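# Sort three grease guns into trays by grease amount

## Task

Find which of the three grease guns contains the most grease and which the least. Put the fullest one entirely inside the blue tray and the emptiest one entirely inside the red tray. Leave the middle one on the table, touching neither tray and not hanging past the table edge. Each gun must end up lying flat on its side. Guns may be handled and their parts moved, as long as every part is back in its original place at the end.

## Robot and tools

Robot: two seven-joint xArm7 arms, left_arm and right_arm, each on a tilted plate joined by a shared metal frame behind them. Each ends in a parallel two-finger gripper. Cameras: cam_head_left, cam_head_right (on a stand behind the arms), cam_left_wrist and cam_right_wrist, all 672x504.

Frame: everything uses the scene frame. Its origin is level with the table top, halfway between the arms' nominal bases. +x points out over the table, +z up, and left_arm sits on the +y side (image left/right does not follow arm names). Calibrated bases: left_arm at (-0.005, +0.327, +0.181) m, right_arm at (+0.031, -0.212, +0.181) m. Reported hand poses may be off by a few cm, more at long reach.

Gripper geometry: fingers point along the gripper's +z and close along its x. end_effector_position is the point midway between the pads; fingertips extend 15.0 mm past it. The housing (146 mm along the closing direction, 50 mm wide) starts 65 mm behind that point. A block on a post juts about 11 cm toward the gripper's -y and rotates with it.

execute_actions(actions, cameras): actions is a list of actions; each action is a list of up to 15 rows, one row per 1/30 s step, the last row repeating if fewer than 15. Each row is one list of 18 numbers in [-1, 1] covering both arms: left dx, dy, dz, rx, ry, rz, gripper position, force_limit, speed, then the same nine for the right arm. The six pose numbers are an offset, not a pose: measured along scene axes from that arm's Hand target as it was when the action began; every row in an action counts from that same start, but the next action starts from the new Hand target, so repeating an offset moves further. Scale: 1.0 = 0.6 m or 180 degrees; rx, ry, rz form one rotation vector turning about the Hand target position. All six zero means re-command the current Hand target. Gripper numbers are absolute settings: position +1 fully open (108 mm), about -0.96 pads touching, -1 to grip; force_limit -1 about 2.5 N up to +1 about 32 N per pad; speed -1 is 5 mm/s, +1 is 420 mm/s. Sending 0 is a real command, so to leave a gripper unchanged resend its previous three numbers. A new force_limit or speed on stopped fingers only applies with a position differing by at least 0.01. cameras: list of names, ["all"], or []; images come by default only when actions is empty.

move(target, speed, blend, blocking, cameras): target is one 18-number row (same layout and scale as above) or a list of up to 15 such rows; every row's offsets count from the Hand targets at the start of the move, not from the previous row. Paths are straight, end together, last at least 0.5 s and are cut at 10 s. speed: top path speed in m/s, 0.002 to 1, default 0.25 (turning up to twice that in rad/s), one value or one per target. blend: corner rounding in m, 0 means stop at each target. blocking=false returns after about 0.5 s while the move continues. Moves do not avoid obstacles; faster moves lag and hit harder. Result adds a move: line such as done, off_target, moving, held or fault, plus limits (paced = pose clipped, held = steps withheld).

wait(seconds 0 to 10): robot holds its commands. stop(): brakes a running move; fingers keep going. zoom_image(camera, region=[x0, y0, x1, y1]) in pixels of that camera's latest image, at most 504 by 504. clear_fault(arm): clears a reported torque fault on left_arm or right_arm. read_manual(section): licence text only. finished_scene(scene): ends the scene given by its integer number; irreversible; the goal must hold without the robot.

Results: per arm, end_effector_position (m), end_effector_quat_wxyz, velocities (m/s, rad/s), Hand target (the commanded pose after clipping, basis of the next offsets), Tool commands, is_grasped (1 only if something stopped the fingers before the requested position), width_mm (pad gap), force_n (per pad, approximate), joint positions, torques (include arm weight, noisy), motor temperatures, and sometimes step-by-step positions. Joint velocities may read within noise. To grip, send -1, keep sending it, and confirm is_grasped is 1.

Motion limits: each step the command is clipped to within 70 mm and 16 degrees of the measured gripper pose, so one action may fall short; the gripper can also settle short of its Hand target, and only a further command closes the gap. Large wrist turns can swing the elbow. A clearance check withholds commands that bring one arm too close to the other (fingers excepted), but contact is still possible.

Avoid: dropping or flinging objects, releasing moving parts, fast impacts, pressing hard into the table or the other arm, and anything leaving the table (that fails the task). An arm blocked by something keeps pushing; command its target back past the gripper to relieve it. Contact torque at a joint's load limit (waist 43.7, shoulder 43.8, upper arm roll 27.9, elbow 27.9, forearm roll 27.9, wrist pitch 15, wrist roll 15.7 N m, held weight included), or a motor stuck at its torque limit for 1 s, causes a torque fault needing clear_fault. Motors heat when holding loads, stretched out or pushing; MOTOR HOT appears at 65 °C and at 80 °C the arm brakes for 30 to 60 s or more. Loose objects may occasionally be nudged by outside disturbances.

Each tool is called after "Emit:" as name(argument=value, ...) on one line, values as JSON.

## Session

Emit:
execute_actions(actions=[])

Scene clock: 0.00 s.
left_arm: end_effector_position=(+0.6201, -0.1740, +0.1283) width_mm=108.06 is_grasped=0 force_n=0.00 end_effector_quat_wxyz=(+0.381, -0.399, +0.629, -0.547) | right_arm: end_effector_position=(+0.6549, -0.3865, +0.3528) width_mm=108.05 is_grasped=0 force_n=0.00 end_effector_quat_wxyz=(-0.053, +0.049, +0.989, -0.132)
Joint positions: left_arm=[-0.552 1.497 -0.235 2.084 2.896 1.06 1.678] | right_arm=[0.258 0.104 -0.145 1.559 -0.67 1.43 -0.37]
Joint velocities: within noise
Joint torques (N m): no reading
Motor temperatures (°C): left_arm=[34 35 35 33 32 31 34] | right_arm=[34 39 39 28 32 33 36]
Hand target: left_arm +0.6201, -0.1740, +0.1283; +0.381, -0.399, +0.629, -0.547 | right_arm +0.6549, -0.3865, +0.3528; -0.053, +0.049, +0.989, -0.132
Tool commands: left_gripper/position=+1.0 left_gripper/force_limit=+1.0 left_gripper/speed=+1.0 right_gripper/position=+1.0 right_gripper/force_limit=+1.0 right_gripper/speed=+1.0

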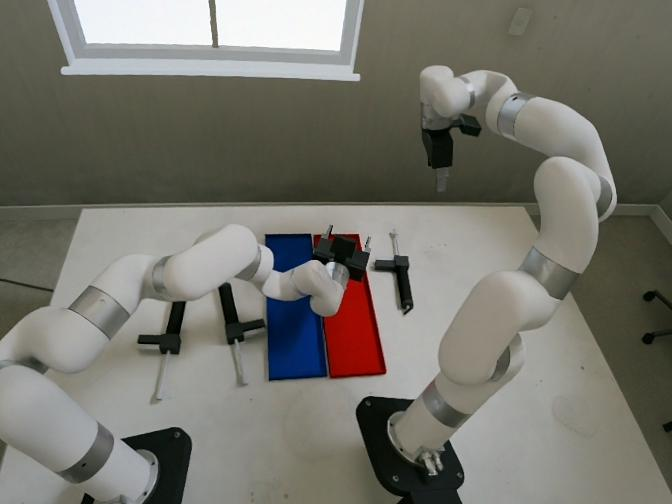

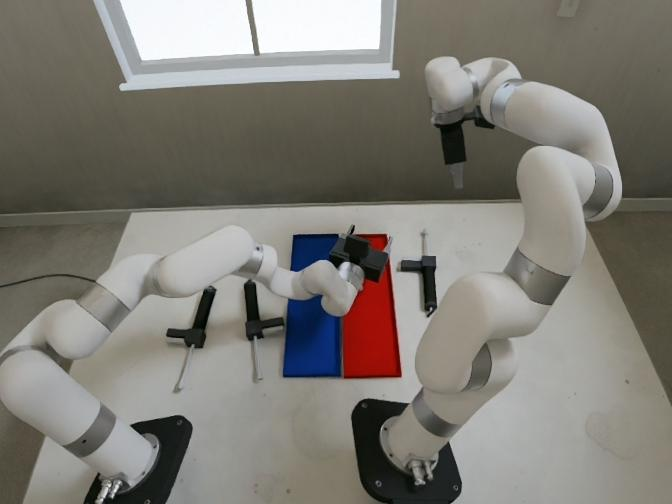

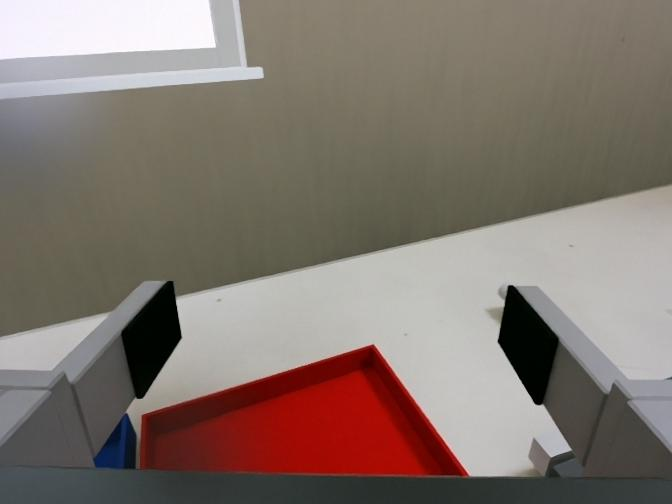

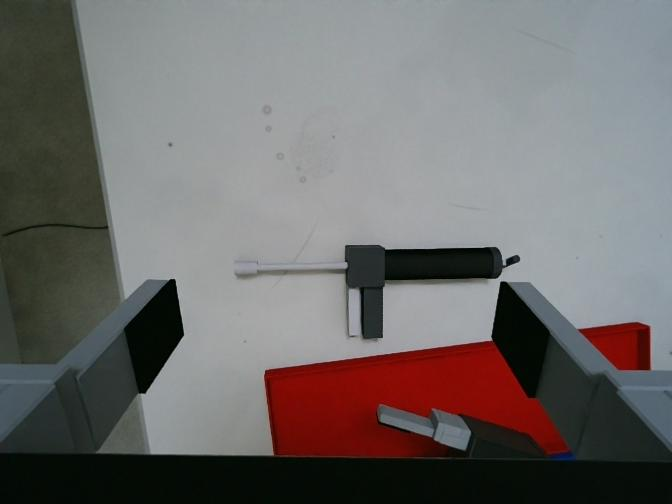

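Emit:
zoom_image(camera="cam_right_wrist", region=[220, 220, 540, 360])

Emit:
zoom_image(camera="cam_head_left", region=[120, 220, 420, 420])

Scaled by 1.575 from the camera's 672x504 image, which has a finer 960x720 frame.

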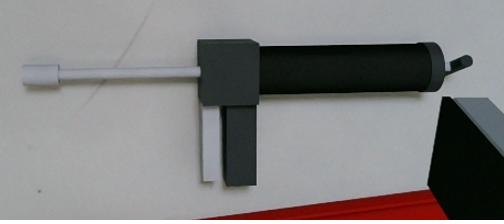

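Scaled by 1.680 from the camera's 672x504 image, which has a finer 960x720 frame.

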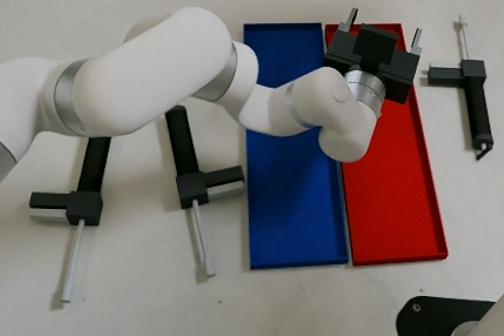

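Emit:
move(target=[[0,0,0.3,0,0,0,1,1,1,0,0,0,0,0,0,1,1,1],[-0.2835,0.79,0.486,0.0824,0.4605,0.1142,1,1,1,0,0,0,0,0,0,1,1,1]], blend=0.05, speed=0.3, cameras=["all"])

Scene clock: 78.93 s.
left_arm: end_effector_position=(+0.4500, +0.3000, +0.4198) width_mm=108.06 is_grasped=0 force_n=0.00 end_effector_quat_wxyz=(-0.001, +0.707, -0.707, +0.000) | right_arm: end_effector_position=(+0.6549, -0.3865, +0.3528) width_mm=108.05 is_grasped=0 force_n=0.00 end_effector_quat_wxyz=(-0.053, +0.049, +0.989, -0.132)
Joint positions: left_arm=[-0.251 -0.34 -0.319 0.986 0.41 1.307 3.239] | right_arm=[0.258 0.104 -0.145 1.559 -0.67 1.43 -0.37]
Joint torques (N m): left_arm=[0.33 -22.3 -4.92 15.11 -2.93 0.08 1.44] | right_arm=[12.59 -17.96 8.4 22.95 -0.55 -1.01 -0.19]
Hand target: left_arm +0.4500, +0.3000, +0.4199; -0.001, +0.707, -0.707, +0.000 | right_arm +0.6549, -0.3865, +0.3528; -0.053, +0.049, +0.989, -0.132
Off the commanded pose: left_arm 0.000 m, 0 deg | right_arm 0.000 m, 0 deg.
move: done

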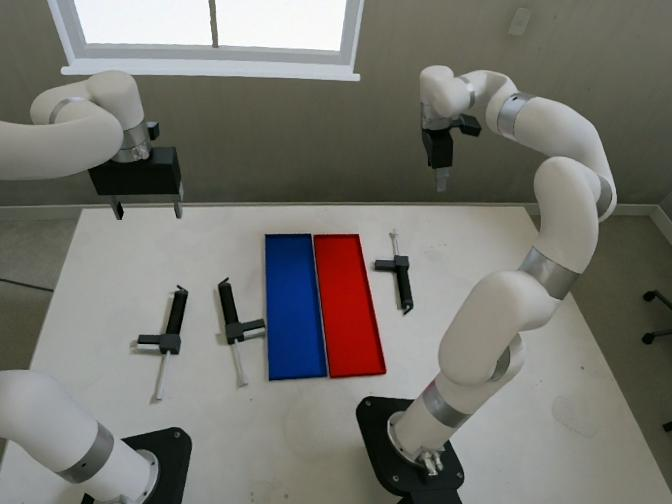

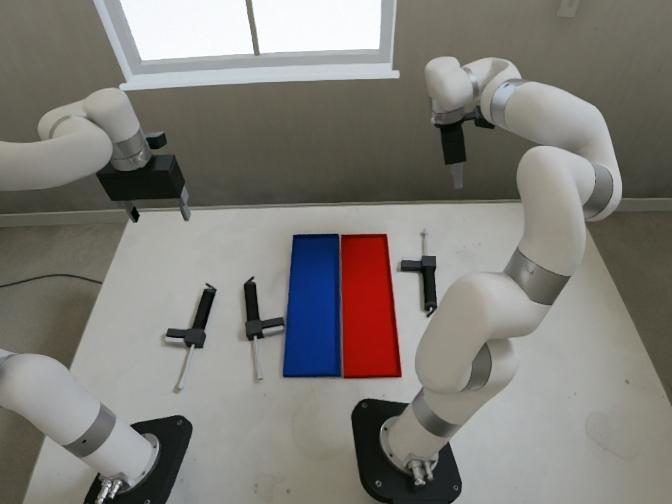

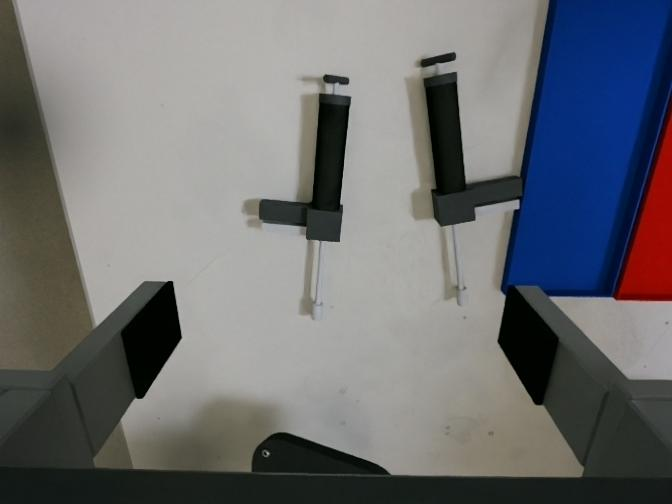

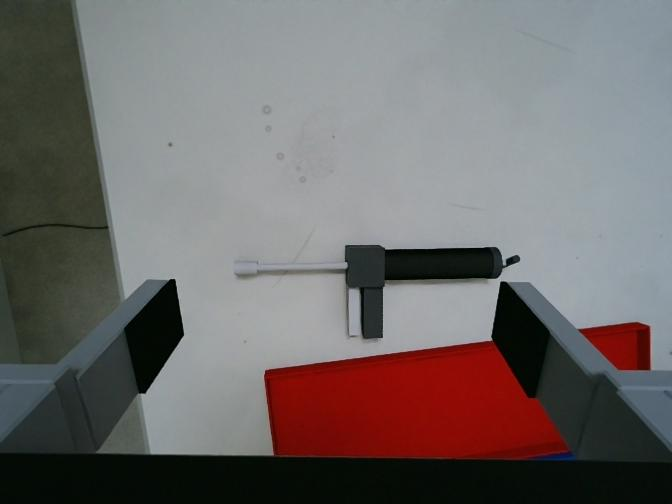

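Emit:
zoom_image(camera="cam_left_wrist", region=[240, 40, 540, 340])

Emit:
zoom_image(camera="cam_head_left", region=[120, 220, 420, 420])

Emit:
zoom_image(camera="cam_head_right", region=[140, 220, 460, 420])

Scaled by 1.680 from the camera's 672x504 image, which has a finer 960x720 frame.

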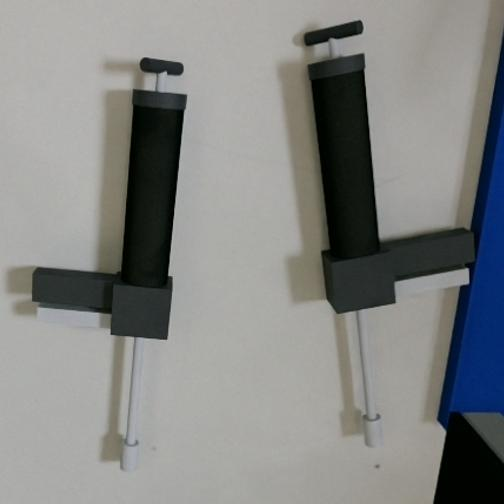

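Scaled by 1.680 from the camera's 672x504 image, which has a finer 960x720 frame.

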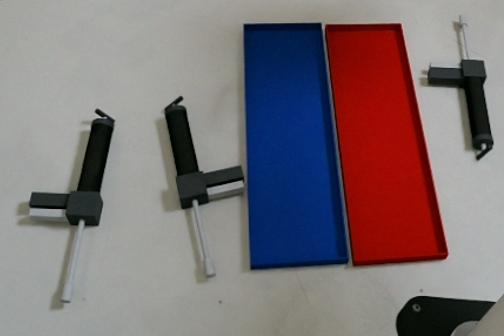

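Scaled by 1.575 from the camera's 672x504 image, which has a finer 960x720 frame.

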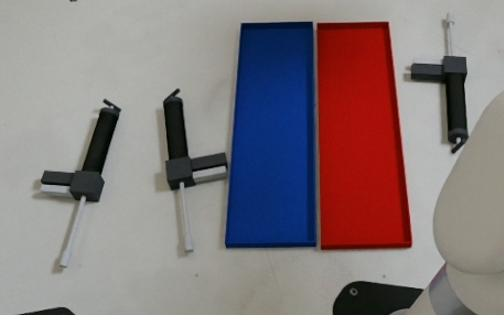

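Emit:
move(target=[0.1283,-0.005,-0.433,0,0,0,1,1,1,0,0,0,0,0,0,1,1,1], speed=0.3, cameras=["cam_left_wrist"])

Emit:
zoom_image(camera="cam_left_wrist", region=[200, 150, 460, 400])

Scene clock: 116.43 s.
left_arm: end_effector_position=(+0.5271, +0.2970, +0.1601) width_mm=108.06 is_grasped=0 force_n=0.00 end_effector_quat_wxyz=(-0.001, +0.707, -0.707, +0.000) | right_arm: end_effector_position=(+0.6549, -0.3865, +0.3528) width_mm=108.05 is_grasped=0 force_n=0.00 end_effector_quat_wxyz=(-0.053, +0.049, +0.989, -0.132)
Joint positions: left_arm=[-0.072 0.222 -0.14 0.973 0.801 0.714 3.086] | right_arm=[0.258 0.104 -0.145 1.559 -0.67 1.43 -0.37]
Joint torques (N m): left_arm=[-5.23 -25.15 -7.54 11.31 2.83 -5.76 -1.39] | right_arm=[12.55 -18.33 8.49 22.88 -0.49 -1.09 -0.19]
Hand target: left_arm +0.5270, +0.2970, +0.1601; -0.001, +0.707, -0.707, +0.000 | right_arm +0.6549, -0.3865, +0.3528; -0.053, +0.049, +0.989, -0.132
Off the commanded pose: left_arm 0.000 m, 0 deg | right_arm 0.000 m, 0 deg.
move: done
Images, in order (width x height): cam_left_wrist 672x504.

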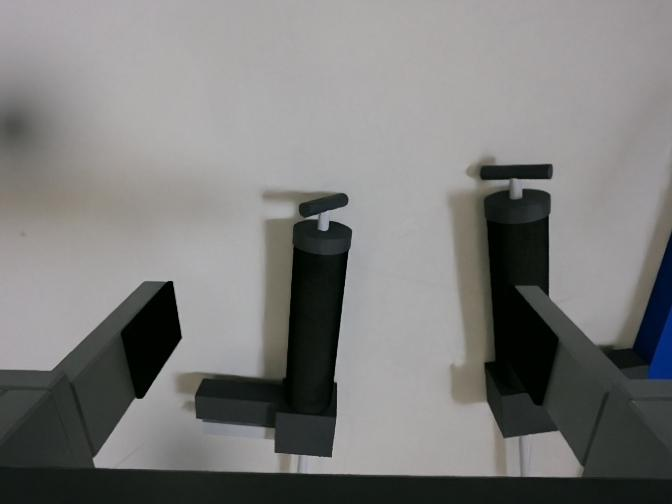

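Scaled by 1.938 from the camera's 672x504 image, which has a finer 960x720 frame.

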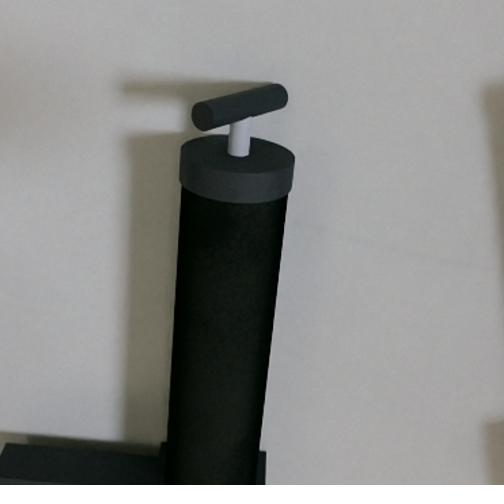

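Emit:
move(target=[[0.0033,0.01,-0.15,0,0,-0.0272,1,1,1,0,0,0,0,0,0,1,1,1]], speed=0.15, cameras=["cam_left_wrist"])

Emit:
zoom_image(camera="cam_left_wrist", region=[120, 200, 560, 480])

Scene clock: 133.93 s.
left_arm: end_effector_position=(+0.5290, +0.3030, +0.0701) width_mm=108.06 is_grasped=0 force_n=0.00 end_effector_quat_wxyz=(-0.001, +0.676, -0.737, +0.000) | right_arm: end_effector_position=(+0.6549, -0.3865, +0.3528) width_mm=108.05 is_grasped=0 force_n=0.00 end_effector_quat_wxyz=(-0.053, +0.049, +0.989, -0.132)
Joint positions: left_arm=[-0.029 0.44 -0.062 1.043 0.978 0.56 3.068] | right_arm=[0.258 0.104 -0.145 1.559 -0.67 1.43 -0.37]
Joint torques (N m): left_arm=[-4.18 -27.49 -7.46 9.12 2.65 -6.23 -1.57] | right_arm=[12.63 -18.25 8.48 22.93 -0.61 -1.14 -0.16]
Hand target: left_arm +0.5290, +0.3030, +0.0701; -0.001, +0.676, -0.737, +0.000 | right_arm +0.6549, -0.3865, +0.3528; -0.053, +0.049, +0.989, -0.132
Off the commanded pose: left_arm 0.000 m, 0 deg | right_arm 0.000 m, 0 deg.
move: done
Images, in order (width x height): cam_left_wrist 672x504.

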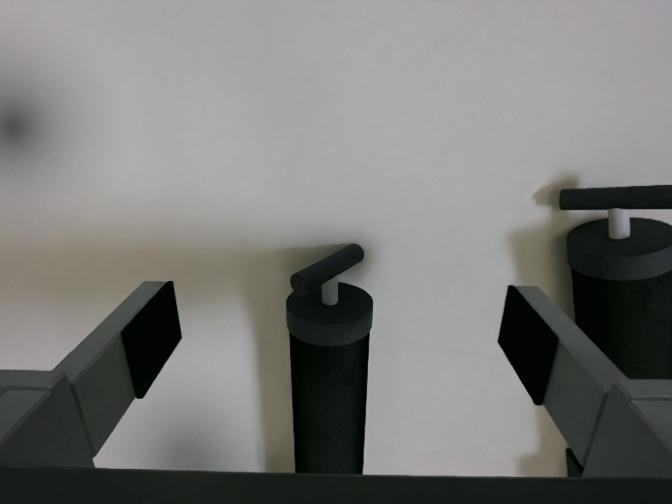

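Scaled by 1.145 from the camera's 672x504 image, which has a finer 960x720 frame.

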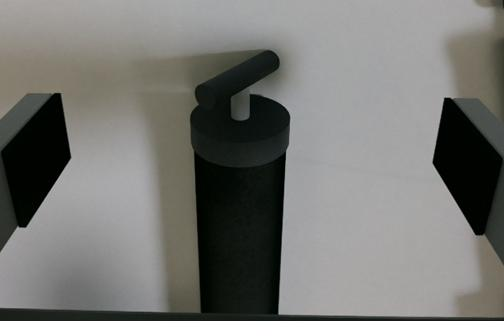

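Emit:
move(target=[[0,0,0.08,0,0,0,1,1,1,0,0,0,0,0,0,1,1,1],[-0.215,0.0183,0.08,0,0,0,1,1,1,0,0,0,0,0,0,1,1,1]], speed=0.2, blend=0.02, cameras=["cam_left_wrist"])

Scene clock: 154.80 s.
left_arm: end_effector_position=(+0.4000, +0.3140, +0.1180) width_mm=108.06 is_grasped=0 force_n=0.00 end_effector_quat_wxyz=(-0.001, +0.676, -0.736, +0.000) | right_arm: end_effector_position=(+0.6549, -0.3865, +0.3528) width_mm=108.05 is_grasped=0 force_n=0.00 end_effector_quat_wxyz=(-0.053, +0.049, +0.989, -0.132)
Joint positions: left_arm=[-0.038 0.081 -0.076 0.569 1.114 0.499 2.87] | right_arm=[0.258 0.104 -0.145 1.559 -0.67 1.43 -0.37]
Joint torques (N m): left_arm=[-3.93 -26.52 -5.51 5.28 2.44 -6.18 -1.45] | right_arm=[12.68 -18.33 8.47 22.99 -0.56 -1.11 -0.14]
Hand target: left_arm +0.4000, +0.3140, +0.1181; -0.001, +0.676, -0.737, +0.000 | right_arm +0.6549, -0.3865, +0.3528; -0.053, +0.049, +0.989, -0.132
Off the commanded pose: left_arm 0.000 m, 0 deg | right_arm 0.000 m, 0 deg.
move: done
Images, in order (width x height): cam_left_wrist 672x504.

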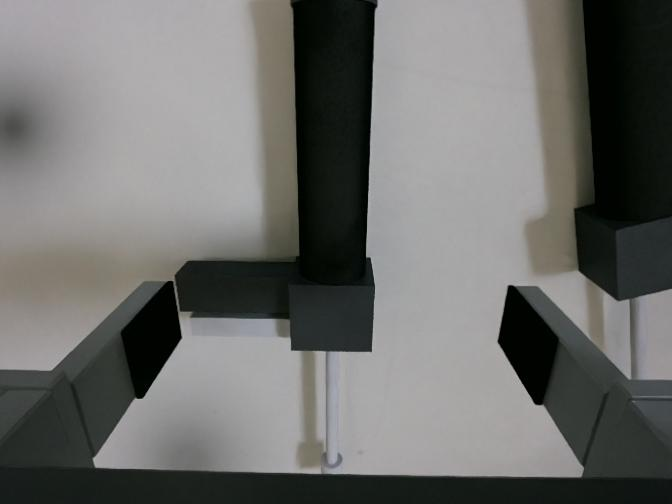

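Emit:
move(target=[[0,0,-0.1567,0,0,0,1,1,1,0,0,0,0,0,0,1,1,1]], speed=0.1, cameras=["cam_left_wrist"])

Scene clock: 166.50 s.
left_arm: end_effector_position=(+0.4000, +0.3140, +0.0240) width_mm=108.06 is_grasped=0 force_n=0.00 end_effector_quat_wxyz=(-0.001, +0.676, -0.737, +0.000) | right_arm: end_effector_position=(+0.6549, -0.3865, +0.3528) width_mm=108.05 is_grasped=0 force_n=0.00 end_effector_quat_wxyz=(-0.053, +0.049, +0.989, -0.132)
Joint positions: left_arm=[0.001 0.414 0.022 0.744 1.518 0.393 2.554] | right_arm=[0.258 0.104 -0.145 1.559 -0.67 1.43 -0.37]
Joint torques (N m): left_arm=[-4.12 -21.8 -5.18 5.37 2.49 -6.1 -1.42] | right_arm=[12.66 -18.32 8.59 23.05 -0.58 -1.14 -0.16]
Hand target: left_arm +0.4000, +0.3140, +0.0240; -0.001, +0.676, -0.737, +0.000 | right_arm +0.6549, -0.3865, +0.3528; -0.053, +0.049, +0.989, -0.132
Off the commanded pose: left_arm 0.000 m, 0 deg | right_arm 0.000 m, 0 deg.
move: done
Images, in order (width x height): cam_left_wrist 672x504.

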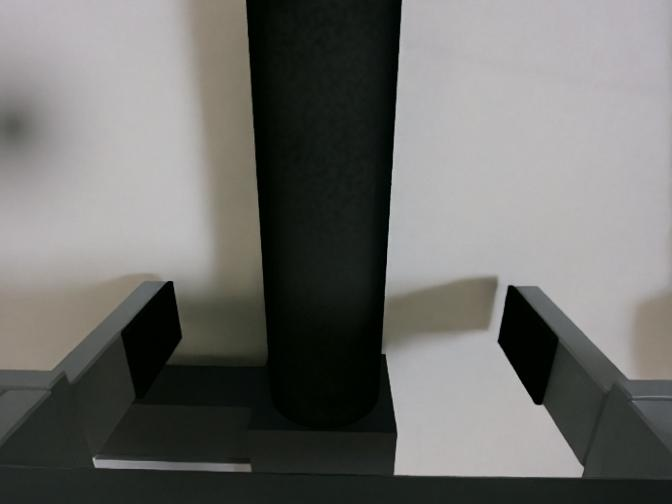

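Emit:
execute_actions(actions=[[[0,0,0,0,0,0,-1,0.3,-0.7,0,0,0,0,0,0,1,1,1]],[[0,0,0,0,0,0,-1,0.3,-0.7,0,0,0,0,0,0,1,1,1]],[[0,0,0,0,0,0,-1,0.3,-0.7,0,0,0,0,0,0,1,1,1]]], cameras=["cam_left_wrist"])

Scene clock: 172.67 s.
left_arm: end_effector_position=(+0.4000, +0.3140, +0.0240) width_mm=35.58 is_grasped=1 force_n=28.71 end_effector_quat_wxyz=(-0.001, +0.676, -0.737, +0.000) | right_arm: end_effector_position=(+0.6549, -0.3865, +0.3528) width_mm=108.05 is_grasped=0 force_n=0.00 end_effector_quat_wxyz=(-0.053, +0.049, +0.989, -0.132)
Joint positions: left_arm=[0.001 0.414 0.022 0.744 1.518 0.393 2.554] | right_arm=[0.258 0.104 -0.145 1.559 -0.67 1.43 -0.37]
Joint torques (N m): left_arm=[-12.9 -24.87 -7.4 4 0.66 -5.23 -0.35] | right_arm=[12.63 -18.13 8.53 22.86 -0.69 -1.13 -0.12]
Hand target: left_arm +0.4000, +0.3140, +0.0240; -0.001, +0.676, -0.737, +0.000 | right_arm +0.6549, -0.3865, +0.3528; -0.053, +0.049, +0.989, -0.132
Off the commanded pose: left_arm 0.000 m, 0 deg | right_arm 0.000 m, 0 deg.
Step readings (end_effector_position of left_arm | right_arm):
0: (+0.4000, +0.3140, +0.0240) | (+0.6549, -0.3865, +0.3528)
1: (+0.4000, +0.3140, +0.0240) | (+0.6549, -0.3865, +0.3528)
2: (+0.4000, +0.3140, +0.0240) | (+0.6549, -0.3865, +0.3528)
4: (+0.4000, +0.3140, +0.0240) | (+0.6549, -0.3865, +0.3528)
8: (+0.4000, +0.3140, +0.0240) | (+0.6549, -0.3865, +0.3528)
15: (+0.4000, +0.3140, +0.0240) | (+0.6549, -0.3865, +0.3528)
16: (+0.4000, +0.3140, +0.0240) | (+0.6549, -0.3865, +0.3528)
17: (+0.4000, +0.3140, +0.0240) | (+0.6549, -0.3865, +0.3528)
19: (+0.4000, +0.3140, +0.0240) | (+0.6549, -0.3865, +0.3528)
23: (+0.4000, +0.3140, +0.0240) | (+0.6549, -0.3865, +0.3528)
30: (+0.4000, +0.3140, +0.0240) | (+0.6549, -0.3865, +0.3528)
31: (+0.4000, +0.3140, +0.0240) | (+0.6549, -0.3865, +0.3528)
32: (+0.4000, +0.3140, +0.0240) | (+0.6549, -0.3865, +0.3528)
34: (+0.4000, +0.3140, +0.0240) | (+0.6549, -0.3865, +0.3528)
38: (+0.4000, +0.3140, +0.0240) | (+0.6549, -0.3865, +0.3528)
45: (+0.4000, +0.3140, +0.0240) | (+0.6549, -0.3865, +0.3528)
Images, in order (width x height): cam_left_wrist 672x504.

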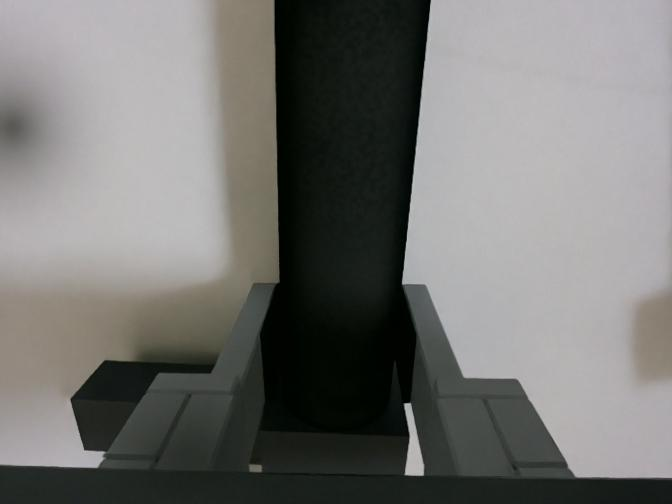

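Emit:
move(target=[[0,0,0.1568,0,0,0,-1,0.3,-0.7,0,0,0,0,0,0,1,1,1]], speed=0.1, cameras=["cam_left_wrist", "cam_head_left"])

Scene clock: 179.43 s.
left_arm: end_effector_position=(+0.4000, +0.3140, +0.1181) width_mm=35.57 is_grasped=1 force_n=20.39 end_effector_quat_wxyz=(-0.001, +0.676, -0.737, +0.000) | right_arm: end_effector_position=(+0.6549, -0.3865, +0.3528) width_mm=108.05 is_grasped=0 force_n=0.00 end_effector_quat_wxyz=(-0.053, +0.049, +0.989, -0.132)
Joint positions: left_arm=[-0.04 0.081 -0.074 0.569 1.113 0.499 2.871] | right_arm=[0.258 0.104 -0.145 1.559 -0.67 1.43 -0.37]
Joint torques (N m): left_arm=[-12.86 -28.1 -13.16 5.98 -2.98 -0.5 1.64] | right_arm=[12.56 -18.16 8.53 22.96 -0.7 -1.19 -0.14]
Hand target: left_arm +0.4000, +0.3140, +0.1181; -0.001, +0.676, -0.737, +0.000 | right_arm +0.6549, -0.3865, +0.3528; -0.053, +0.049, +0.989, -0.132
Off the commanded pose: left_arm 0.000 m, 0 deg | right_arm 0.000 m, 0 deg.
move: done
Images, in order (width x height): cam_head_left 672x504, cam_left_wrist 672x504.

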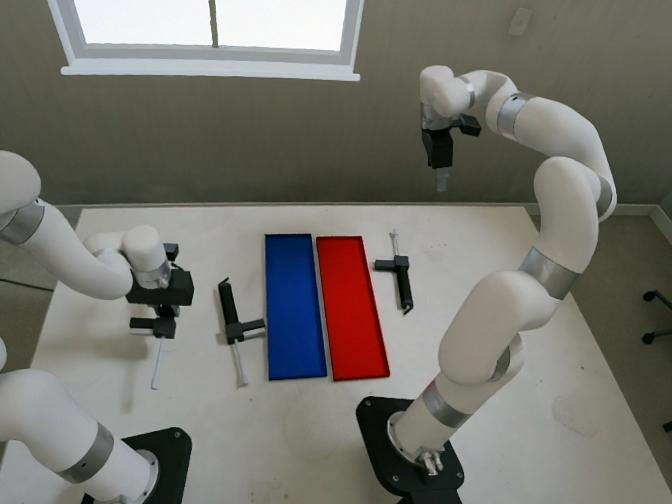

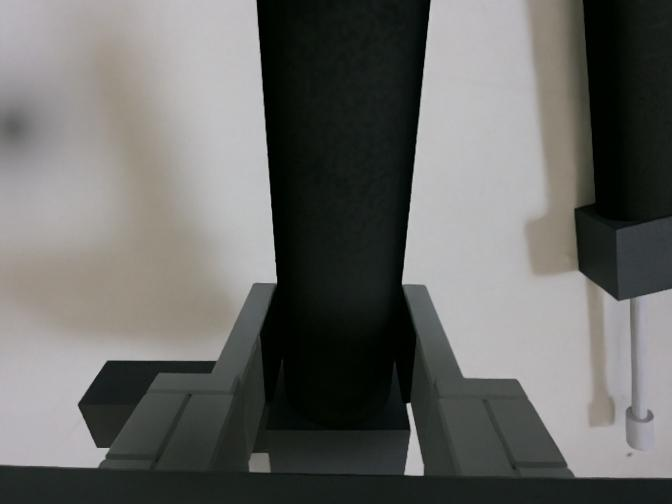

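Emit:
move(target=[[0.1667,-0.0233,0.1367,0,0,0,-1,0.3,-0.7,0,0,0,0,0,0,1,1,1],[0.1667,-0.0233,0.2367,0,0,0,-1,0.3,-0.7,0,0,0,0,0,0,1,1,1]], speed=0.1)

Emit:
move(target=[[0,0,0.1,0,0,0,-1,0.3,-0.7,0,0,0,0,0,0,1,1,1],[0,0,0,0,0,0,-1,0.3,-0.7,0,0,0,0,0,0,1,1,1]], speed=0.1)

Emit:
move(target=[[0,0,-0.1,0,0,0,-1,0.3,-0.7,0,0,0,0,0,0,1,1,1],[0,0,0,0,0,0,-1,0.3,-0.7,0,0,0,0,0,0,1,1,1]], speed=0.1)

Emit:
move(target=[[0,0,0.1,0,0,0,-1,0.3,-0.7,0,0,0,0,0,0,1,1,1],[0,0,0,0,0,0,-1,0.3,-0.7,0,0,0,0,0,0,1,1,1]], speed=0.1, cameras=["cam_head_left"])

Scene clock: 213.17 s.
left_arm: end_effector_position=(+0.5000, +0.3000, +0.2601) width_mm=35.57 is_grasped=1 force_n=20.41 end_effector_quat_wxyz=(-0.001, +0.676, -0.737, +0.000) | right_arm: end_effector_position=(+0.6549, -0.3865, +0.3528) width_mm=108.05 is_grasped=0 force_n=0.00 end_effector_quat_wxyz=(-0.053, +0.049, +0.989, -0.132)
Joint positions: left_arm=[-0.139 -0.047 -0.201 0.893 0.62 0.901 3.262] | right_arm=[0.258 0.104 -0.145 1.559 -0.67 1.43 -0.37]
Joint torques (N m): left_arm=[-14.04 -31.17 -14.89 14.72 -2.81 -0.38 1.51] | right_arm=[12.65 -18.25 8.64 22.97 -0.8 -1.17 -0.12]
Hand target: left_arm +0.5000, +0.3000, +0.2601; -0.001, +0.676, -0.737, +0.000 | right_arm +0.6549, -0.3865, +0.3528; -0.053, +0.049, +0.989, -0.132
Off the commanded pose: left_arm 0.000 m, 0 deg | right_arm 0.000 m, 0 deg.
move: done

Scene clock: 215.03 s.
left_arm: end_effector_position=(+0.5000, +0.3000, +0.2602) width_mm=35.57 is_grasped=1 force_n=20.46 end_effector_quat_wxyz=(-0.001, +0.676, -0.737, +0.000) | right_arm: end_effector_position=(+0.6549, -0.3865, +0.3528) width_mm=108.05 is_grasped=0 force_n=0.00 end_effector_quat_wxyz=(-0.053, +0.049, +0.989, -0.132)
Joint positions: left_arm=[-0.139 -0.047 -0.201 0.893 0.62 0.901 3.262] | right_arm=[0.258 0.104 -0.145 1.559 -0.67 1.43 -0.37]
Joint torques (N m): left_arm=[-2.87 -23.01 -7.44 11.95 2.86 -6.57 -1.46] | right_arm=[12.51 -18.05 8.56 22.94 -0.73 -1.23 -0.14]
Hand target: left_arm +0.5000, +0.3000, +0.2601; -0.001, +0.676, -0.737, +0.000 | right_arm +0.6549, -0.3865, +0.3528; -0.053, +0.049, +0.989, -0.132
Off the commanded pose: left_arm 0.000 m, 0 deg | right_arm 0.000 m, 0 deg.
move: done

Scene clock: 216.90 s.
left_arm: end_effector_position=(+0.5000, +0.3000, +0.2601) width_mm=35.56 is_grasped=1 force_n=20.49 end_effector_quat_wxyz=(-0.001, +0.676, -0.737, +0.000) | right_arm: end_effector_position=(+0.6549, -0.3865, +0.3528) width_mm=108.05 is_grasped=0 force_n=0.00 end_effector_quat_wxyz=(-0.053, +0.049, +0.989, -0.132)
Joint positions: left_arm=[-0.138 -0.047 -0.202 0.893 0.62 0.901 3.262] | right_arm=[0.258 0.104 -0.145 1.559 -0.67 1.43 -0.37]
Joint torques (N m): left_arm=[-14.01 -31.64 -15.13 14.72 -2.98 -0.55 1.65] | right_arm=[12.75 -18.06 8.53 22.95 -0.85 -1.15 -0.03]
Hand target: left_arm +0.5000, +0.3000, +0.2601; -0.001, +0.676, -0.737, +0.000 | right_arm +0.6549, -0.3865, +0.3528; -0.053, +0.049, +0.989, -0.132
Off the commanded pose: left_arm 0.000 m, 0 deg | right_arm 0.000 m, 0 deg.
move: done

Scene clock: 218.77 s.
left_arm: end_effector_position=(+0.5000, +0.3000, +0.2602) width_mm=35.56 is_grasped=1 force_n=20.52 end_effector_quat_wxyz=(-0.001, +0.676, -0.737, +0.000) | right_arm: end_effector_position=(+0.6549, -0.3865, +0.3528) width_mm=108.05 is_grasped=0 force_n=0.00 end_effector_quat_wxyz=(-0.053, +0.049, +0.989, -0.132)
Joint positions: left_arm=[-0.139 -0.047 -0.202 0.893 0.62 0.901 3.262] | right_arm=[0.258 0.104 -0.145 1.559 -0.67 1.43 -0.37]
Joint torques (N m): left_arm=[-3.11 -23.1 -7.58 11.91 2.55 -6.55 -1.6] | right_arm=[12.67 -18.13 8.59 22.9 -0.66 -1.22 -0.13]
Hand target: left_arm +0.5000, +0.3000, +0.2601; -0.001, +0.676, -0.737, +0.000 | right_arm +0.6549, -0.3865, +0.3528; -0.053, +0.049, +0.989, -0.132
Off the commanded pose: left_arm 0.000 m, 0 deg | right_arm 0.000 m, 0 deg.
move: done
Images, in order (width x height): cam_head_left 672x504.

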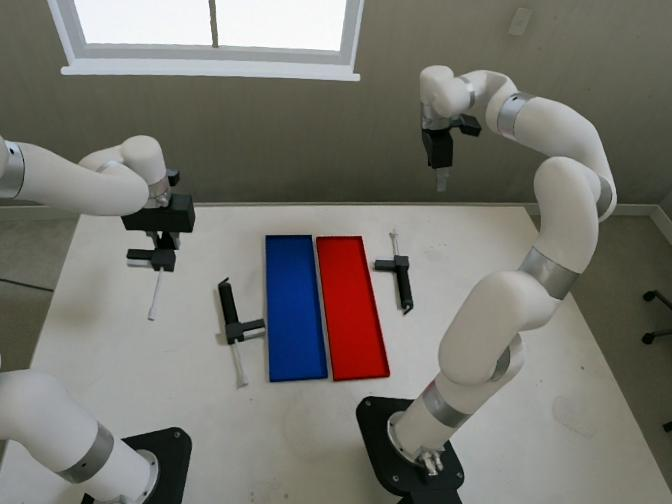

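Emit:
move(target=[[-0.1667,0.0233,-0.3,0,0,0,-1,0.3,-0.7,0,0,0,0,0,0,1,1,1],[-0.1667,0.0233,-0.3917,0,0,0,-1,0.3,-0.7,0,0,0,0,0,0,1,1,1]], speed=[0.2, 0.06], cameras=["cam_left_wrist"])

Scene clock: 231.70 s.
left_arm: end_effector_position=(+0.4000, +0.3140, +0.0251) width_mm=35.56 is_grasped=1 force_n=20.37 end_effector_quat_wxyz=(-0.001, +0.676, -0.737, +0.000) | right_arm: end_effector_position=(+0.6549, -0.3865, +0.3528) width_mm=108.05 is_grasped=0 force_n=0.00 end_effector_quat_wxyz=(-0.053, +0.049, +0.989, -0.132)
Joint positions: left_arm=[0.001 0.41 0.021 0.741 1.514 0.394 2.557] | right_arm=[0.258 0.104 -0.145 1.559 -0.67 1.43 -0.37]
Joint torques (N m): left_arm=[-2.73 -21.09 -5.63 4.84 2.69 -6.33 -1.48] | right_arm=[12.83 -17.99 8.48 22.97 -0.87 -1.27 -0.14]
Hand target: left_arm +0.4000, +0.3140, +0.0251; -0.001, +0.676, -0.737, +0.000 | right_arm +0.6549, -0.3865, +0.3528; -0.053, +0.049, +0.989, -0.132
Off the commanded pose: left_arm 0.000 m, 0 deg | right_arm 0.000 m, 0 deg.
move: done
Images, in order (width x height): cam_left_wrist 672x504.

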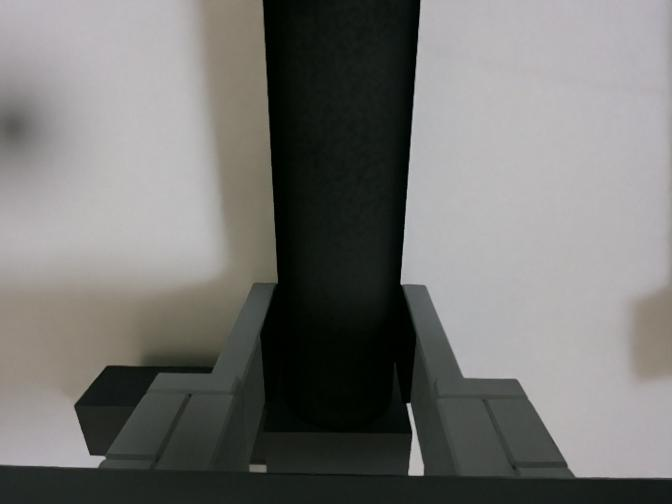

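Emit:
execute_actions(actions=[[[0,0,0,0,0,0,0.5,0.3,-0.7,0,0,0,0,0,0,1,1,1]],[[0,0,0,0,0,0,0.5,0.3,-0.7,0,0,0,0,0,0,1,1,1]]])

Emit:
move(target=[[0,0,0.15,0,0,0,0.5,0.3,-0.7,0,0,0,0,0,0,1,1,1],[0.1667,-0.0233,0.29,0,0,0,0.5,0.3,-0.7,0,0,0,0,0,0,1,1,1],[0.1667,-0.0233,0.3917,0,0,0,0.5,0.3,-0.7,0,0,0,0,0,0,1,1,1]], speed=[0.1, 0.2, 0.1], cameras=["cam_left_wrist"])

Emit:
move(target=[[0,0,0.1,0,0,0,0.5,0.3,-0.7,0,0,0,0,0,0,1,1,1],[0,0,0,0,0,0,0.5,0.3,-0.7,0,0,0,0,0,0,1,1,1]], speed=0.1)

Scene clock: 240.97 s.
left_arm: end_effector_position=(+0.4000, +0.3140, +0.0251) width_mm=80.49 is_grasped=0 force_n=0.00 end_effector_quat_wxyz=(-0.001, +0.676, -0.737, +0.000) | right_arm: end_effector_position=(+0.6549, -0.3865, +0.3528) width_mm=108.05 is_grasped=0 force_n=0.00 end_effector_quat_wxyz=(-0.053, +0.049, +0.989, -0.132)
Joint positions: left_arm=[0.001 0.411 0.021 0.741 1.514 0.394 2.557] | right_arm=[0.258 0.104 -0.145 1.559 -0.67 1.43 -0.37]
Joint torques (N m): left_arm=[-4.01 -22.41 -5.89 3.26 2.71 -4.57 -1.35] | right_arm=[12.6 -17.82 8.59 22.98 -0.86 -1.15 -0.08]
Hand target: left_arm +0.4000, +0.3140, +0.0251; -0.001, +0.676, -0.737, +0.000 | right_arm +0.6549, -0.3865, +0.3528; -0.053, +0.049, +0.989, -0.132
Off the commanded pose: left_arm 0.000 m, 0 deg | right_arm 0.000 m, 0 deg.
Step readings (end_effector_position of left_arm | right_arm):
0: (+0.4000, +0.3140, +0.0251) | (+0.6549, -0.3865, +0.3528)
1: (+0.4000, +0.3140, +0.0251) | (+0.6549, -0.3865, +0.3528)
2: (+0.4000, +0.3140, +0.0251) | (+0.6549, -0.3865, +0.3528)
4: (+0.4000, +0.3140, +0.0251) | (+0.6549, -0.3865, +0.3528)
8: (+0.4000, +0.3140, +0.0251) | (+0.6549, -0.3865, +0.3528)
15: (+0.4000, +0.3140, +0.0251) | (+0.6549, -0.3865, +0.3528)
16: (+0.4000, +0.3140, +0.0251) | (+0.6549, -0.3865, +0.3528)
17: (+0.4000, +0.3140, +0.0251) | (+0.6549, -0.3865, +0.3528)
19: (+0.4000, +0.3140, +0.0251) | (+0.6549, -0.3865, +0.3528)
23: (+0.4000, +0.3140, +0.0251) | (+0.6549, -0.3865, +0.3528)
30: (+0.4000, +0.3140, +0.0251) | (+0.6549, -0.3865, +0.3528)

Scene clock: 244.13 s.
left_arm: end_effector_position=(+0.5000, +0.3000, +0.2601) width_mm=80.49 is_grasped=0 force_n=0.00 end_effector_quat_wxyz=(-0.001, +0.676, -0.737, +0.000) | right_arm: end_effector_position=(+0.6549, -0.3865, +0.3528) width_mm=108.05 is_grasped=0 force_n=0.00 end_effector_quat_wxyz=(-0.053, +0.049, +0.989, -0.132)
Joint positions: left_arm=[-0.138 -0.047 -0.202 0.893 0.62 0.901 3.262] | right_arm=[0.258 0.104 -0.145 1.559 -0.67 1.43 -0.37]
Joint torques (N m): left_arm=[-13.35 -29.15 -14.21 13.24 -2.98 0.05 1.65] | right_arm=[12.69 -17.97 8.68 22.98 -0.73 -1.29 -0.17]
Hand target: left_arm +0.5000, +0.3000, +0.2601; -0.001, +0.676, -0.737, +0.000 | right_arm +0.6549, -0.3865, +0.3528; -0.053, +0.049, +0.989, -0.132
Off the commanded pose: left_arm 0.000 m, 0 deg | right_arm 0.000 m, 0 deg.
move: done
Images, in order (width x height): cam_left_wrist 672x504.

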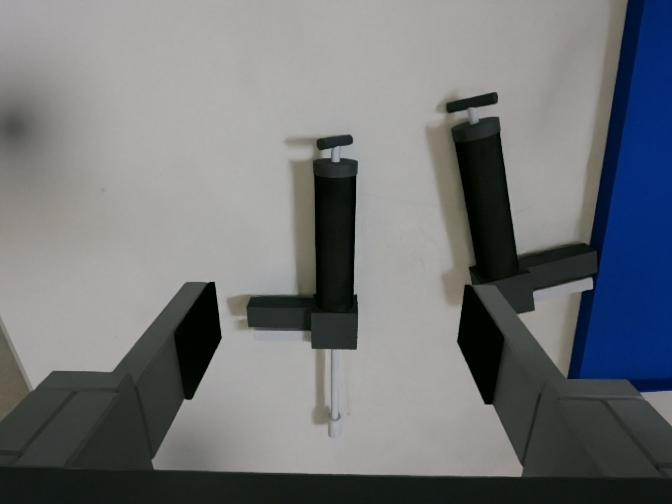

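Scene clock: 246.00 s.
left_arm: end_effector_position=(+0.5000, +0.3000, +0.2602) width_mm=80.49 is_grasped=0 force_n=0.00 end_effector_quat_wxyz=(-0.001, +0.676, -0.737, +0.000) | right_arm: end_effector_position=(+0.6549, -0.3865, +0.3528) width_mm=108.05 is_grasped=0 force_n=0.00 end_effector_quat_wxyz=(-0.053, +0.049, +0.989, -0.132)
Joint positions: left_arm=[-0.138 -0.047 -0.202 0.893 0.62 0.901 3.262] | right_arm=[0.258 0.104 -0.145 1.559 -0.67 1.43 -0.37]
Joint torques (N m): left_arm=[-1.81 -20 -6.52 10.41 2.81 -6.12 -1.55] | right_arm=[12.83 -18.18 8.67 22.83 -0.95 -1.21 -0.18]
Hand target: left_arm +0.5000, +0.3000, +0.2601; -0.001, +0.676, -0.737, +0.000 | right_arm +0.6549, -0.3865, +0.3528; -0.053, +0.049, +0.989, -0.132
Off the commanded pose: left_arm 0.000 m, 0 deg | right_arm 0.000 m, 0 deg.
move: done

Emit:
move(target=[[-0.1317,-0.2333,-0.24,0,0,0.0917,0.5,0.3,-0.7,0,0,0,0,0,0,1,1,1]], speed=0.2, cameras=["cam_left_wrist"])

Scene clock: 278.83 s.
left_arm: end_effector_position=(+0.4210, +0.1600, +0.1162) width_mm=80.50 is_grasped=0 force_n=0.00 end_effector_quat_wxyz=(-0.001, +0.775, -0.632, +0.000) | right_arm: end_effector_position=(+0.6549, -0.3865, +0.3528) width_mm=108.05 is_grasped=0 force_n=0.00 end_effector_quat_wxyz=(-0.053, +0.049, +0.989, -0.132)
Joint positions: left_arm=[-0.269 0.436 -0.195 0.893 1.056 0.676 2.338] | right_arm=[0.258 0.104 -0.145 1.559 -0.67 1.43 -0.37]
Joint torques (N m): left_arm=[-15.31 -23.17 -9.09 9.01 2.73 -5.99 -1.53] | right_arm=[13 -17.98 8.62 22.96 -0.94 -1.25 -0.08]
Hand target: left_arm +0.4210, +0.1600, +0.1161; -0.001, +0.775, -0.632, +0.000 | right_arm +0.6549, -0.3865, +0.3528; -0.053, +0.049, +0.989, -0.132
Off the commanded pose: left_arm 0.000 m, 0 deg | right_arm 0.000 m, 0 deg.
move: done
Images, in order (width x height): cam_left_wrist 672x504.

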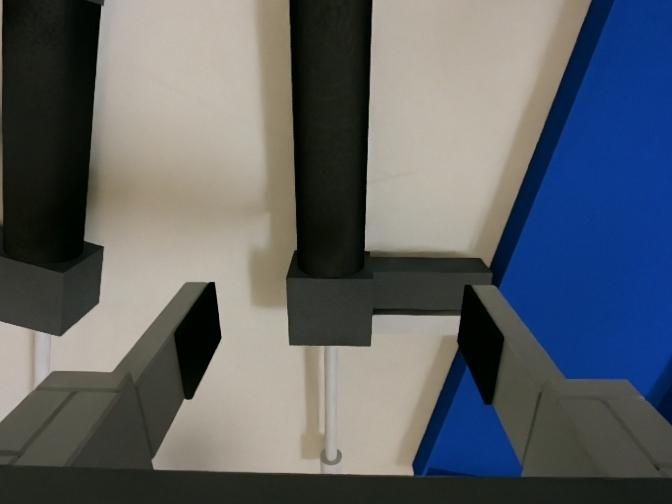

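Emit:
move(target=[[0.0033,0.0007,-0.1528,0,0,0,0.5,0.3,-0.7,0,0,0,0,0,0,1,1,1]], speed=0.1)

Emit:
execute_actions(actions=[[[0,0,0,0,0,0,-1,0.3,-0.7,0,0,0,0,0,0,1,1,1]],[[0,0,0,0,0,0,-1,0.3,-0.7,0,0,0,0,0,0,1,1,1]],[[0,0,0,0,0,0,-1,0.3,-0.7,0,0,0,0,0,0,1,1,1]]], cameras=["cam_left_wrist"])

Scene clock: 284.83 s.
left_arm: end_effector_position=(+0.4230, +0.1605, +0.0245) width_mm=80.50 is_grasped=0 force_n=0.00 end_effector_quat_wxyz=(-0.001, +0.775, -0.632, +0.000) | right_arm: end_effector_position=(+0.6549, -0.3865, +0.3528) width_mm=108.05 is_grasped=0 force_n=0.00 end_effector_quat_wxyz=(-0.053, +0.049, +0.989, -0.132)
Joint positions: left_arm=[-0.253 0.683 -0.084 1.018 1.275 0.559 2.201] | right_arm=[0.258 0.104 -0.145 1.559 -0.67 1.43 -0.37]
Joint torques (N m): left_arm=[-6.57 -25.38 -9.11 7 2.72 -6.15 -1.45] | right_arm=[12.79 -18.07 8.67 22.95 -0.96 -1.25 -0.19]
Hand target: left_arm +0.4230, +0.1605, +0.0245; -0.001, +0.775, -0.632, +0.000 | right_arm +0.6549, -0.3865, +0.3528; -0.053, +0.049, +0.989, -0.132
Off the commanded pose: left_arm 0.000 m, 0 deg | right_arm 0.000 m, 0 deg.
move: done

Scene clock: 286.53 s.
left_arm: end_effector_position=(+0.4230, +0.1605, +0.0244) width_mm=35.47 is_grasped=1 force_n=29.33 end_effector_quat_wxyz=(-0.001, +0.775, -0.632, +0.000) | right_arm: end_effector_position=(+0.6549, -0.3865, +0.3528) width_mm=108.05 is_grasped=0 force_n=0.00 end_effector_quat_wxyz=(-0.053, +0.049, +0.989, -0.132)
Joint positions: left_arm=[-0.253 0.683 -0.084 1.018 1.275 0.559 2.201] | right_arm=[0.258 0.104 -0.145 1.559 -0.67 1.43 -0.37]
Joint torques (N m): left_arm=[-12.05 -32 -15.91 5.09 0.92 -4.88 0.19] | right_arm=[12.72 -17.96 8.75 22.9 -0.98 -1.26 -0.13]
Hand target: left_arm +0.4230, +0.1605, +0.0245; -0.001, +0.775, -0.632, +0.000 | right_arm +0.6549, -0.3865, +0.3528; -0.053, +0.049, +0.989, -0.132
Off the commanded pose: left_arm 0.000 m, 0 deg | right_arm 0.000 m, 0 deg.
Step readings (end_effector_position of left_arm | right_arm):
0: (+0.4230, +0.1605, +0.0245) | (+0.6549, -0.3865, +0.3528)
1: (+0.4230, +0.1605, +0.0245) | (+0.6549, -0.3865, +0.3528)
2: (+0.4230, +0.1605, +0.0245) | (+0.6549, -0.3865, +0.3528)
4: (+0.4230, +0.1605, +0.0245) | (+0.6549, -0.3865, +0.3528)
8: (+0.4230, +0.1605, +0.0245) | (+0.6549, -0.3865, +0.3528)
15: (+0.4230, +0.1605, +0.0245) | (+0.6549, -0.3865, +0.3528)
16: (+0.4230, +0.1605, +0.0245) | (+0.6549, -0.3865, +0.3528)
17: (+0.4230, +0.1605, +0.0244) | (+0.6549, -0.3865, +0.3528)
19: (+0.4230, +0.1605, +0.0244) | (+0.6549, -0.3865, +0.3528)
23: (+0.4230, +0.1605, +0.0244) | (+0.6549, -0.3865, +0.3528)
30: (+0.4230, +0.1605, +0.0244) | (+0.6549, -0.3865, +0.3528)
31: (+0.4230, +0.1605, +0.0244) | (+0.6549, -0.3865, +0.3528)
32: (+0.4230, +0.1605, +0.0244) | (+0.6549, -0.3865, +0.3528)
34: (+0.4230, +0.1605, +0.0244) | (+0.6549, -0.3865, +0.3528)
38: (+0.4230, +0.1605, +0.0244) | (+0.6549, -0.3865, +0.3528)
45: (+0.4230, +0.1605, +0.0244) | (+0.6549, -0.3865, +0.3528)
Images, in order (width x height): cam_left_wrist 672x504.

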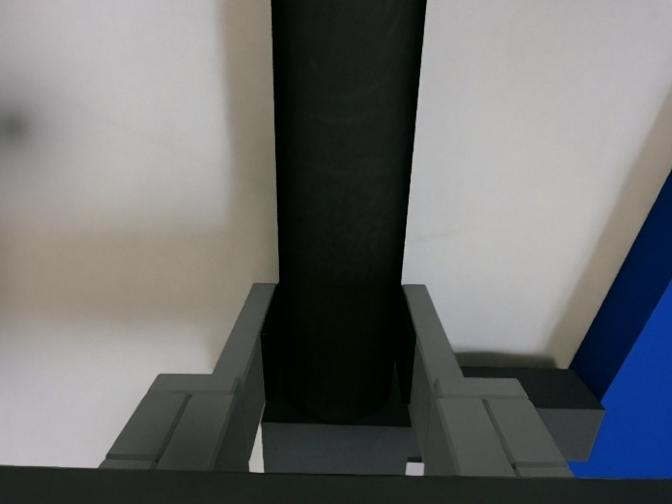

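Emit:
move(target=[[0,0,0.1925,0,0,0,-1,0.3,-0.7,0,0,0,0,0,0,1,1,1],[0.1283,0.2325,0.2925,0,0,-0.0917,-1,0.3,-0.7,0,0,0,0,0,0,1,1,1],[0.1283,0.2325,0.3925,0,0,-0.0917,-1,0.3,-0.7,0,0,0,0,0,0,1,1,1]], speed=[0.1,0.2,0.1])

Emit:
move(target=[[0,0,0.1,0,0,0,-1,0.3,-0.7,0,0,0,0,0,0,1,1,1],[0,0,0,0,0,0,-1,0.3,-0.7,0,0,0,0,0,0,1,1,1]], speed=0.1)

Emit:
move(target=[[0,0,-0.1,0,0,0,-1,0.3,-0.7,0,0,0,0,0,0,1,1,1],[0,0,0,0,0,0,-1,0.3,-0.7,0,0,0,0,0,0,1,1,1]], speed=0.1)

Emit:
move(target=[[0,0,0.1,0,0,0,-1,0.3,-0.7,0,0,0,0,0,0,1,1,1],[0,0,0,0,0,0,-1,0.3,-0.7,0,0,0,0,0,0,1,1,1]], speed=0.1, cameras=["cam_left_wrist","cam_head_left"])

Scene clock: 300.93 s.
left_arm: end_effector_position=(+0.4999, +0.3000, +0.2599) width_mm=35.47 is_grasped=1 force_n=26.70 end_effector_quat_wxyz=(-0.001, +0.676, -0.737, +0.000) | right_arm: end_effector_position=(+0.6549, -0.3865, +0.3528) width_mm=108.05 is_grasped=0 force_n=0.00 end_effector_quat_wxyz=(-0.053, +0.049, +0.989, -0.132)
Joint positions: left_arm=[-0.114 -0.047 -0.226 0.893 0.619 0.9 3.263] | right_arm=[0.258 0.104 -0.145 1.559 -0.67 1.43 -0.37]
Joint torques (N m): left_arm=[-14.21 -32.08 -15.08 14.74 -3.02 -0.55 1.56] | right_arm=[12.84 -17.76 8.66 22.91 -1 -1.3 -0.13]
Hand target: left_arm +0.5000, +0.3000, +0.2600; -0.001, +0.676, -0.737, +0.000 | right_arm +0.6549, -0.3865, +0.3528; -0.053, +0.049, +0.989, -0.132
Off the commanded pose: left_arm 0.000 m, 0 deg | right_arm 0.000 m, 0 deg.
move: done

Scene clock: 302.80 s.
left_arm: end_effector_position=(+0.5000, +0.3000, +0.2600) width_mm=35.47 is_grasped=1 force_n=26.70 end_effector_quat_wxyz=(-0.001, +0.676, -0.737, +0.000) | right_arm: end_effector_position=(+0.6549, -0.3865, +0.3528) width_mm=108.05 is_grasped=0 force_n=0.00 end_effector_quat_wxyz=(-0.053, +0.049, +0.989, -0.132)
Joint positions: left_arm=[-0.114 -0.047 -0.226 0.893 0.619 0.9 3.263] | right_arm=[0.258 0.104 -0.145 1.559 -0.67 1.43 -0.37]
Joint torques (N m): left_arm=[-2.8 -23.37 -7.7 12.11 2.3 -6.69 -1.49] | right_arm=[12.8 -17.93 8.61 22.92 -0.96 -1.34 -0.17]
Hand target: left_arm +0.5000, +0.3000, +0.2600; -0.001, +0.676, -0.737, +0.000 | right_arm +0.6549, -0.3865, +0.3528; -0.053, +0.049, +0.989, -0.132
Off the commanded pose: left_arm 0.000 m, 0 deg | right_arm 0.000 m, 0 deg.
move: done

Scene clock: 304.67 s.
left_arm: end_effector_position=(+0.4999, +0.3000, +0.2599) width_mm=35.47 is_grasped=1 force_n=26.70 end_effector_quat_wxyz=(-0.001, +0.676, -0.737, +0.000) | right_arm: end_effector_position=(+0.6549, -0.3865, +0.3528) width_mm=108.05 is_grasped=0 force_n=0.00 end_effector_quat_wxyz=(-0.053, +0.049, +0.989, -0.132)
Joint positions: left_arm=[-0.113 -0.047 -0.227 0.893 0.619 0.9 3.263] | right_arm=[0.258 0.104 -0.145 1.559 -0.67 1.43 -0.37]
Joint torques (N m): left_arm=[-14.21 -31.96 -15.12 14.66 -2.86 -0.82 1.46] | right_arm=[12.7 -17.88 8.64 22.87 -1.02 -1.47 -0.11]
Hand target: left_arm +0.5000, +0.3000, +0.2600; -0.001, +0.676, -0.737, +0.000 | right_arm +0.6549, -0.3865, +0.3528; -0.053, +0.049, +0.989, -0.132
Off the commanded pose: left_arm 0.000 m, 0 deg | right_arm 0.000 m, 0 deg.
move: done

Scene clock: 306.53 s.
left_arm: end_effector_position=(+0.5000, +0.3000, +0.2600) width_mm=35.47 is_grasped=1 force_n=26.70 end_effector_quat_wxyz=(-0.001, +0.676, -0.737, +0.000) | right_arm: end_effector_position=(+0.6549, -0.3865, +0.3528) width_mm=108.05 is_grasped=0 force_n=0.00 end_effector_quat_wxyz=(-0.053, +0.049, +0.989, -0.132)
Joint positions: left_arm=[-0.113 -0.047 -0.227 0.893 0.619 0.9 3.263] | right_arm=[0.258 0.104 -0.145 1.559 -0.67 1.43 -0.37]
Joint torques (N m): left_arm=[-3.16 -23.69 -7.77 12.13 2.53 -6.64 -1.42] | right_arm=[12.72 -18.02 8.7 22.94 -1.07 -1.39 -0.12]
Hand target: left_arm +0.5000, +0.3000, +0.2600; -0.001, +0.676, -0.737, +0.000 | right_arm +0.6549, -0.3865, +0.3528; -0.053, +0.049, +0.989, -0.132
Off the commanded pose: left_arm 0.000 m, 0 deg | right_arm 0.000 m, 0 deg.
move: done
Images, in order (width x height): cam_head_left 672x504, cam_left_wrist 672x504.

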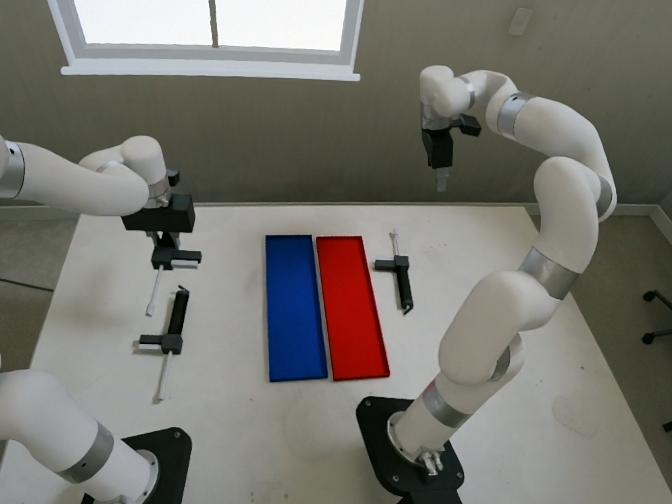

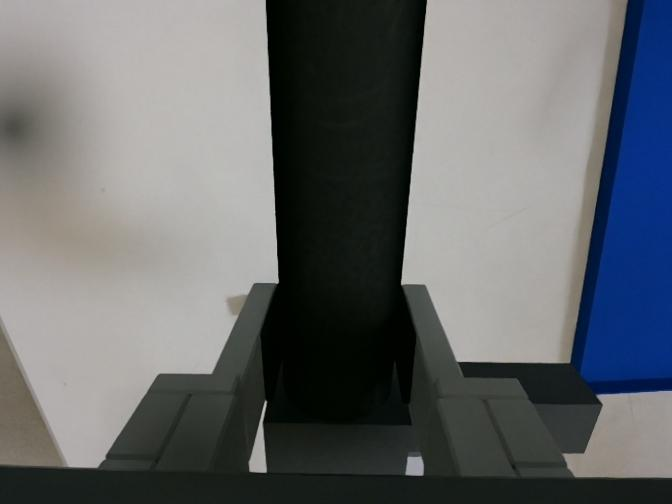

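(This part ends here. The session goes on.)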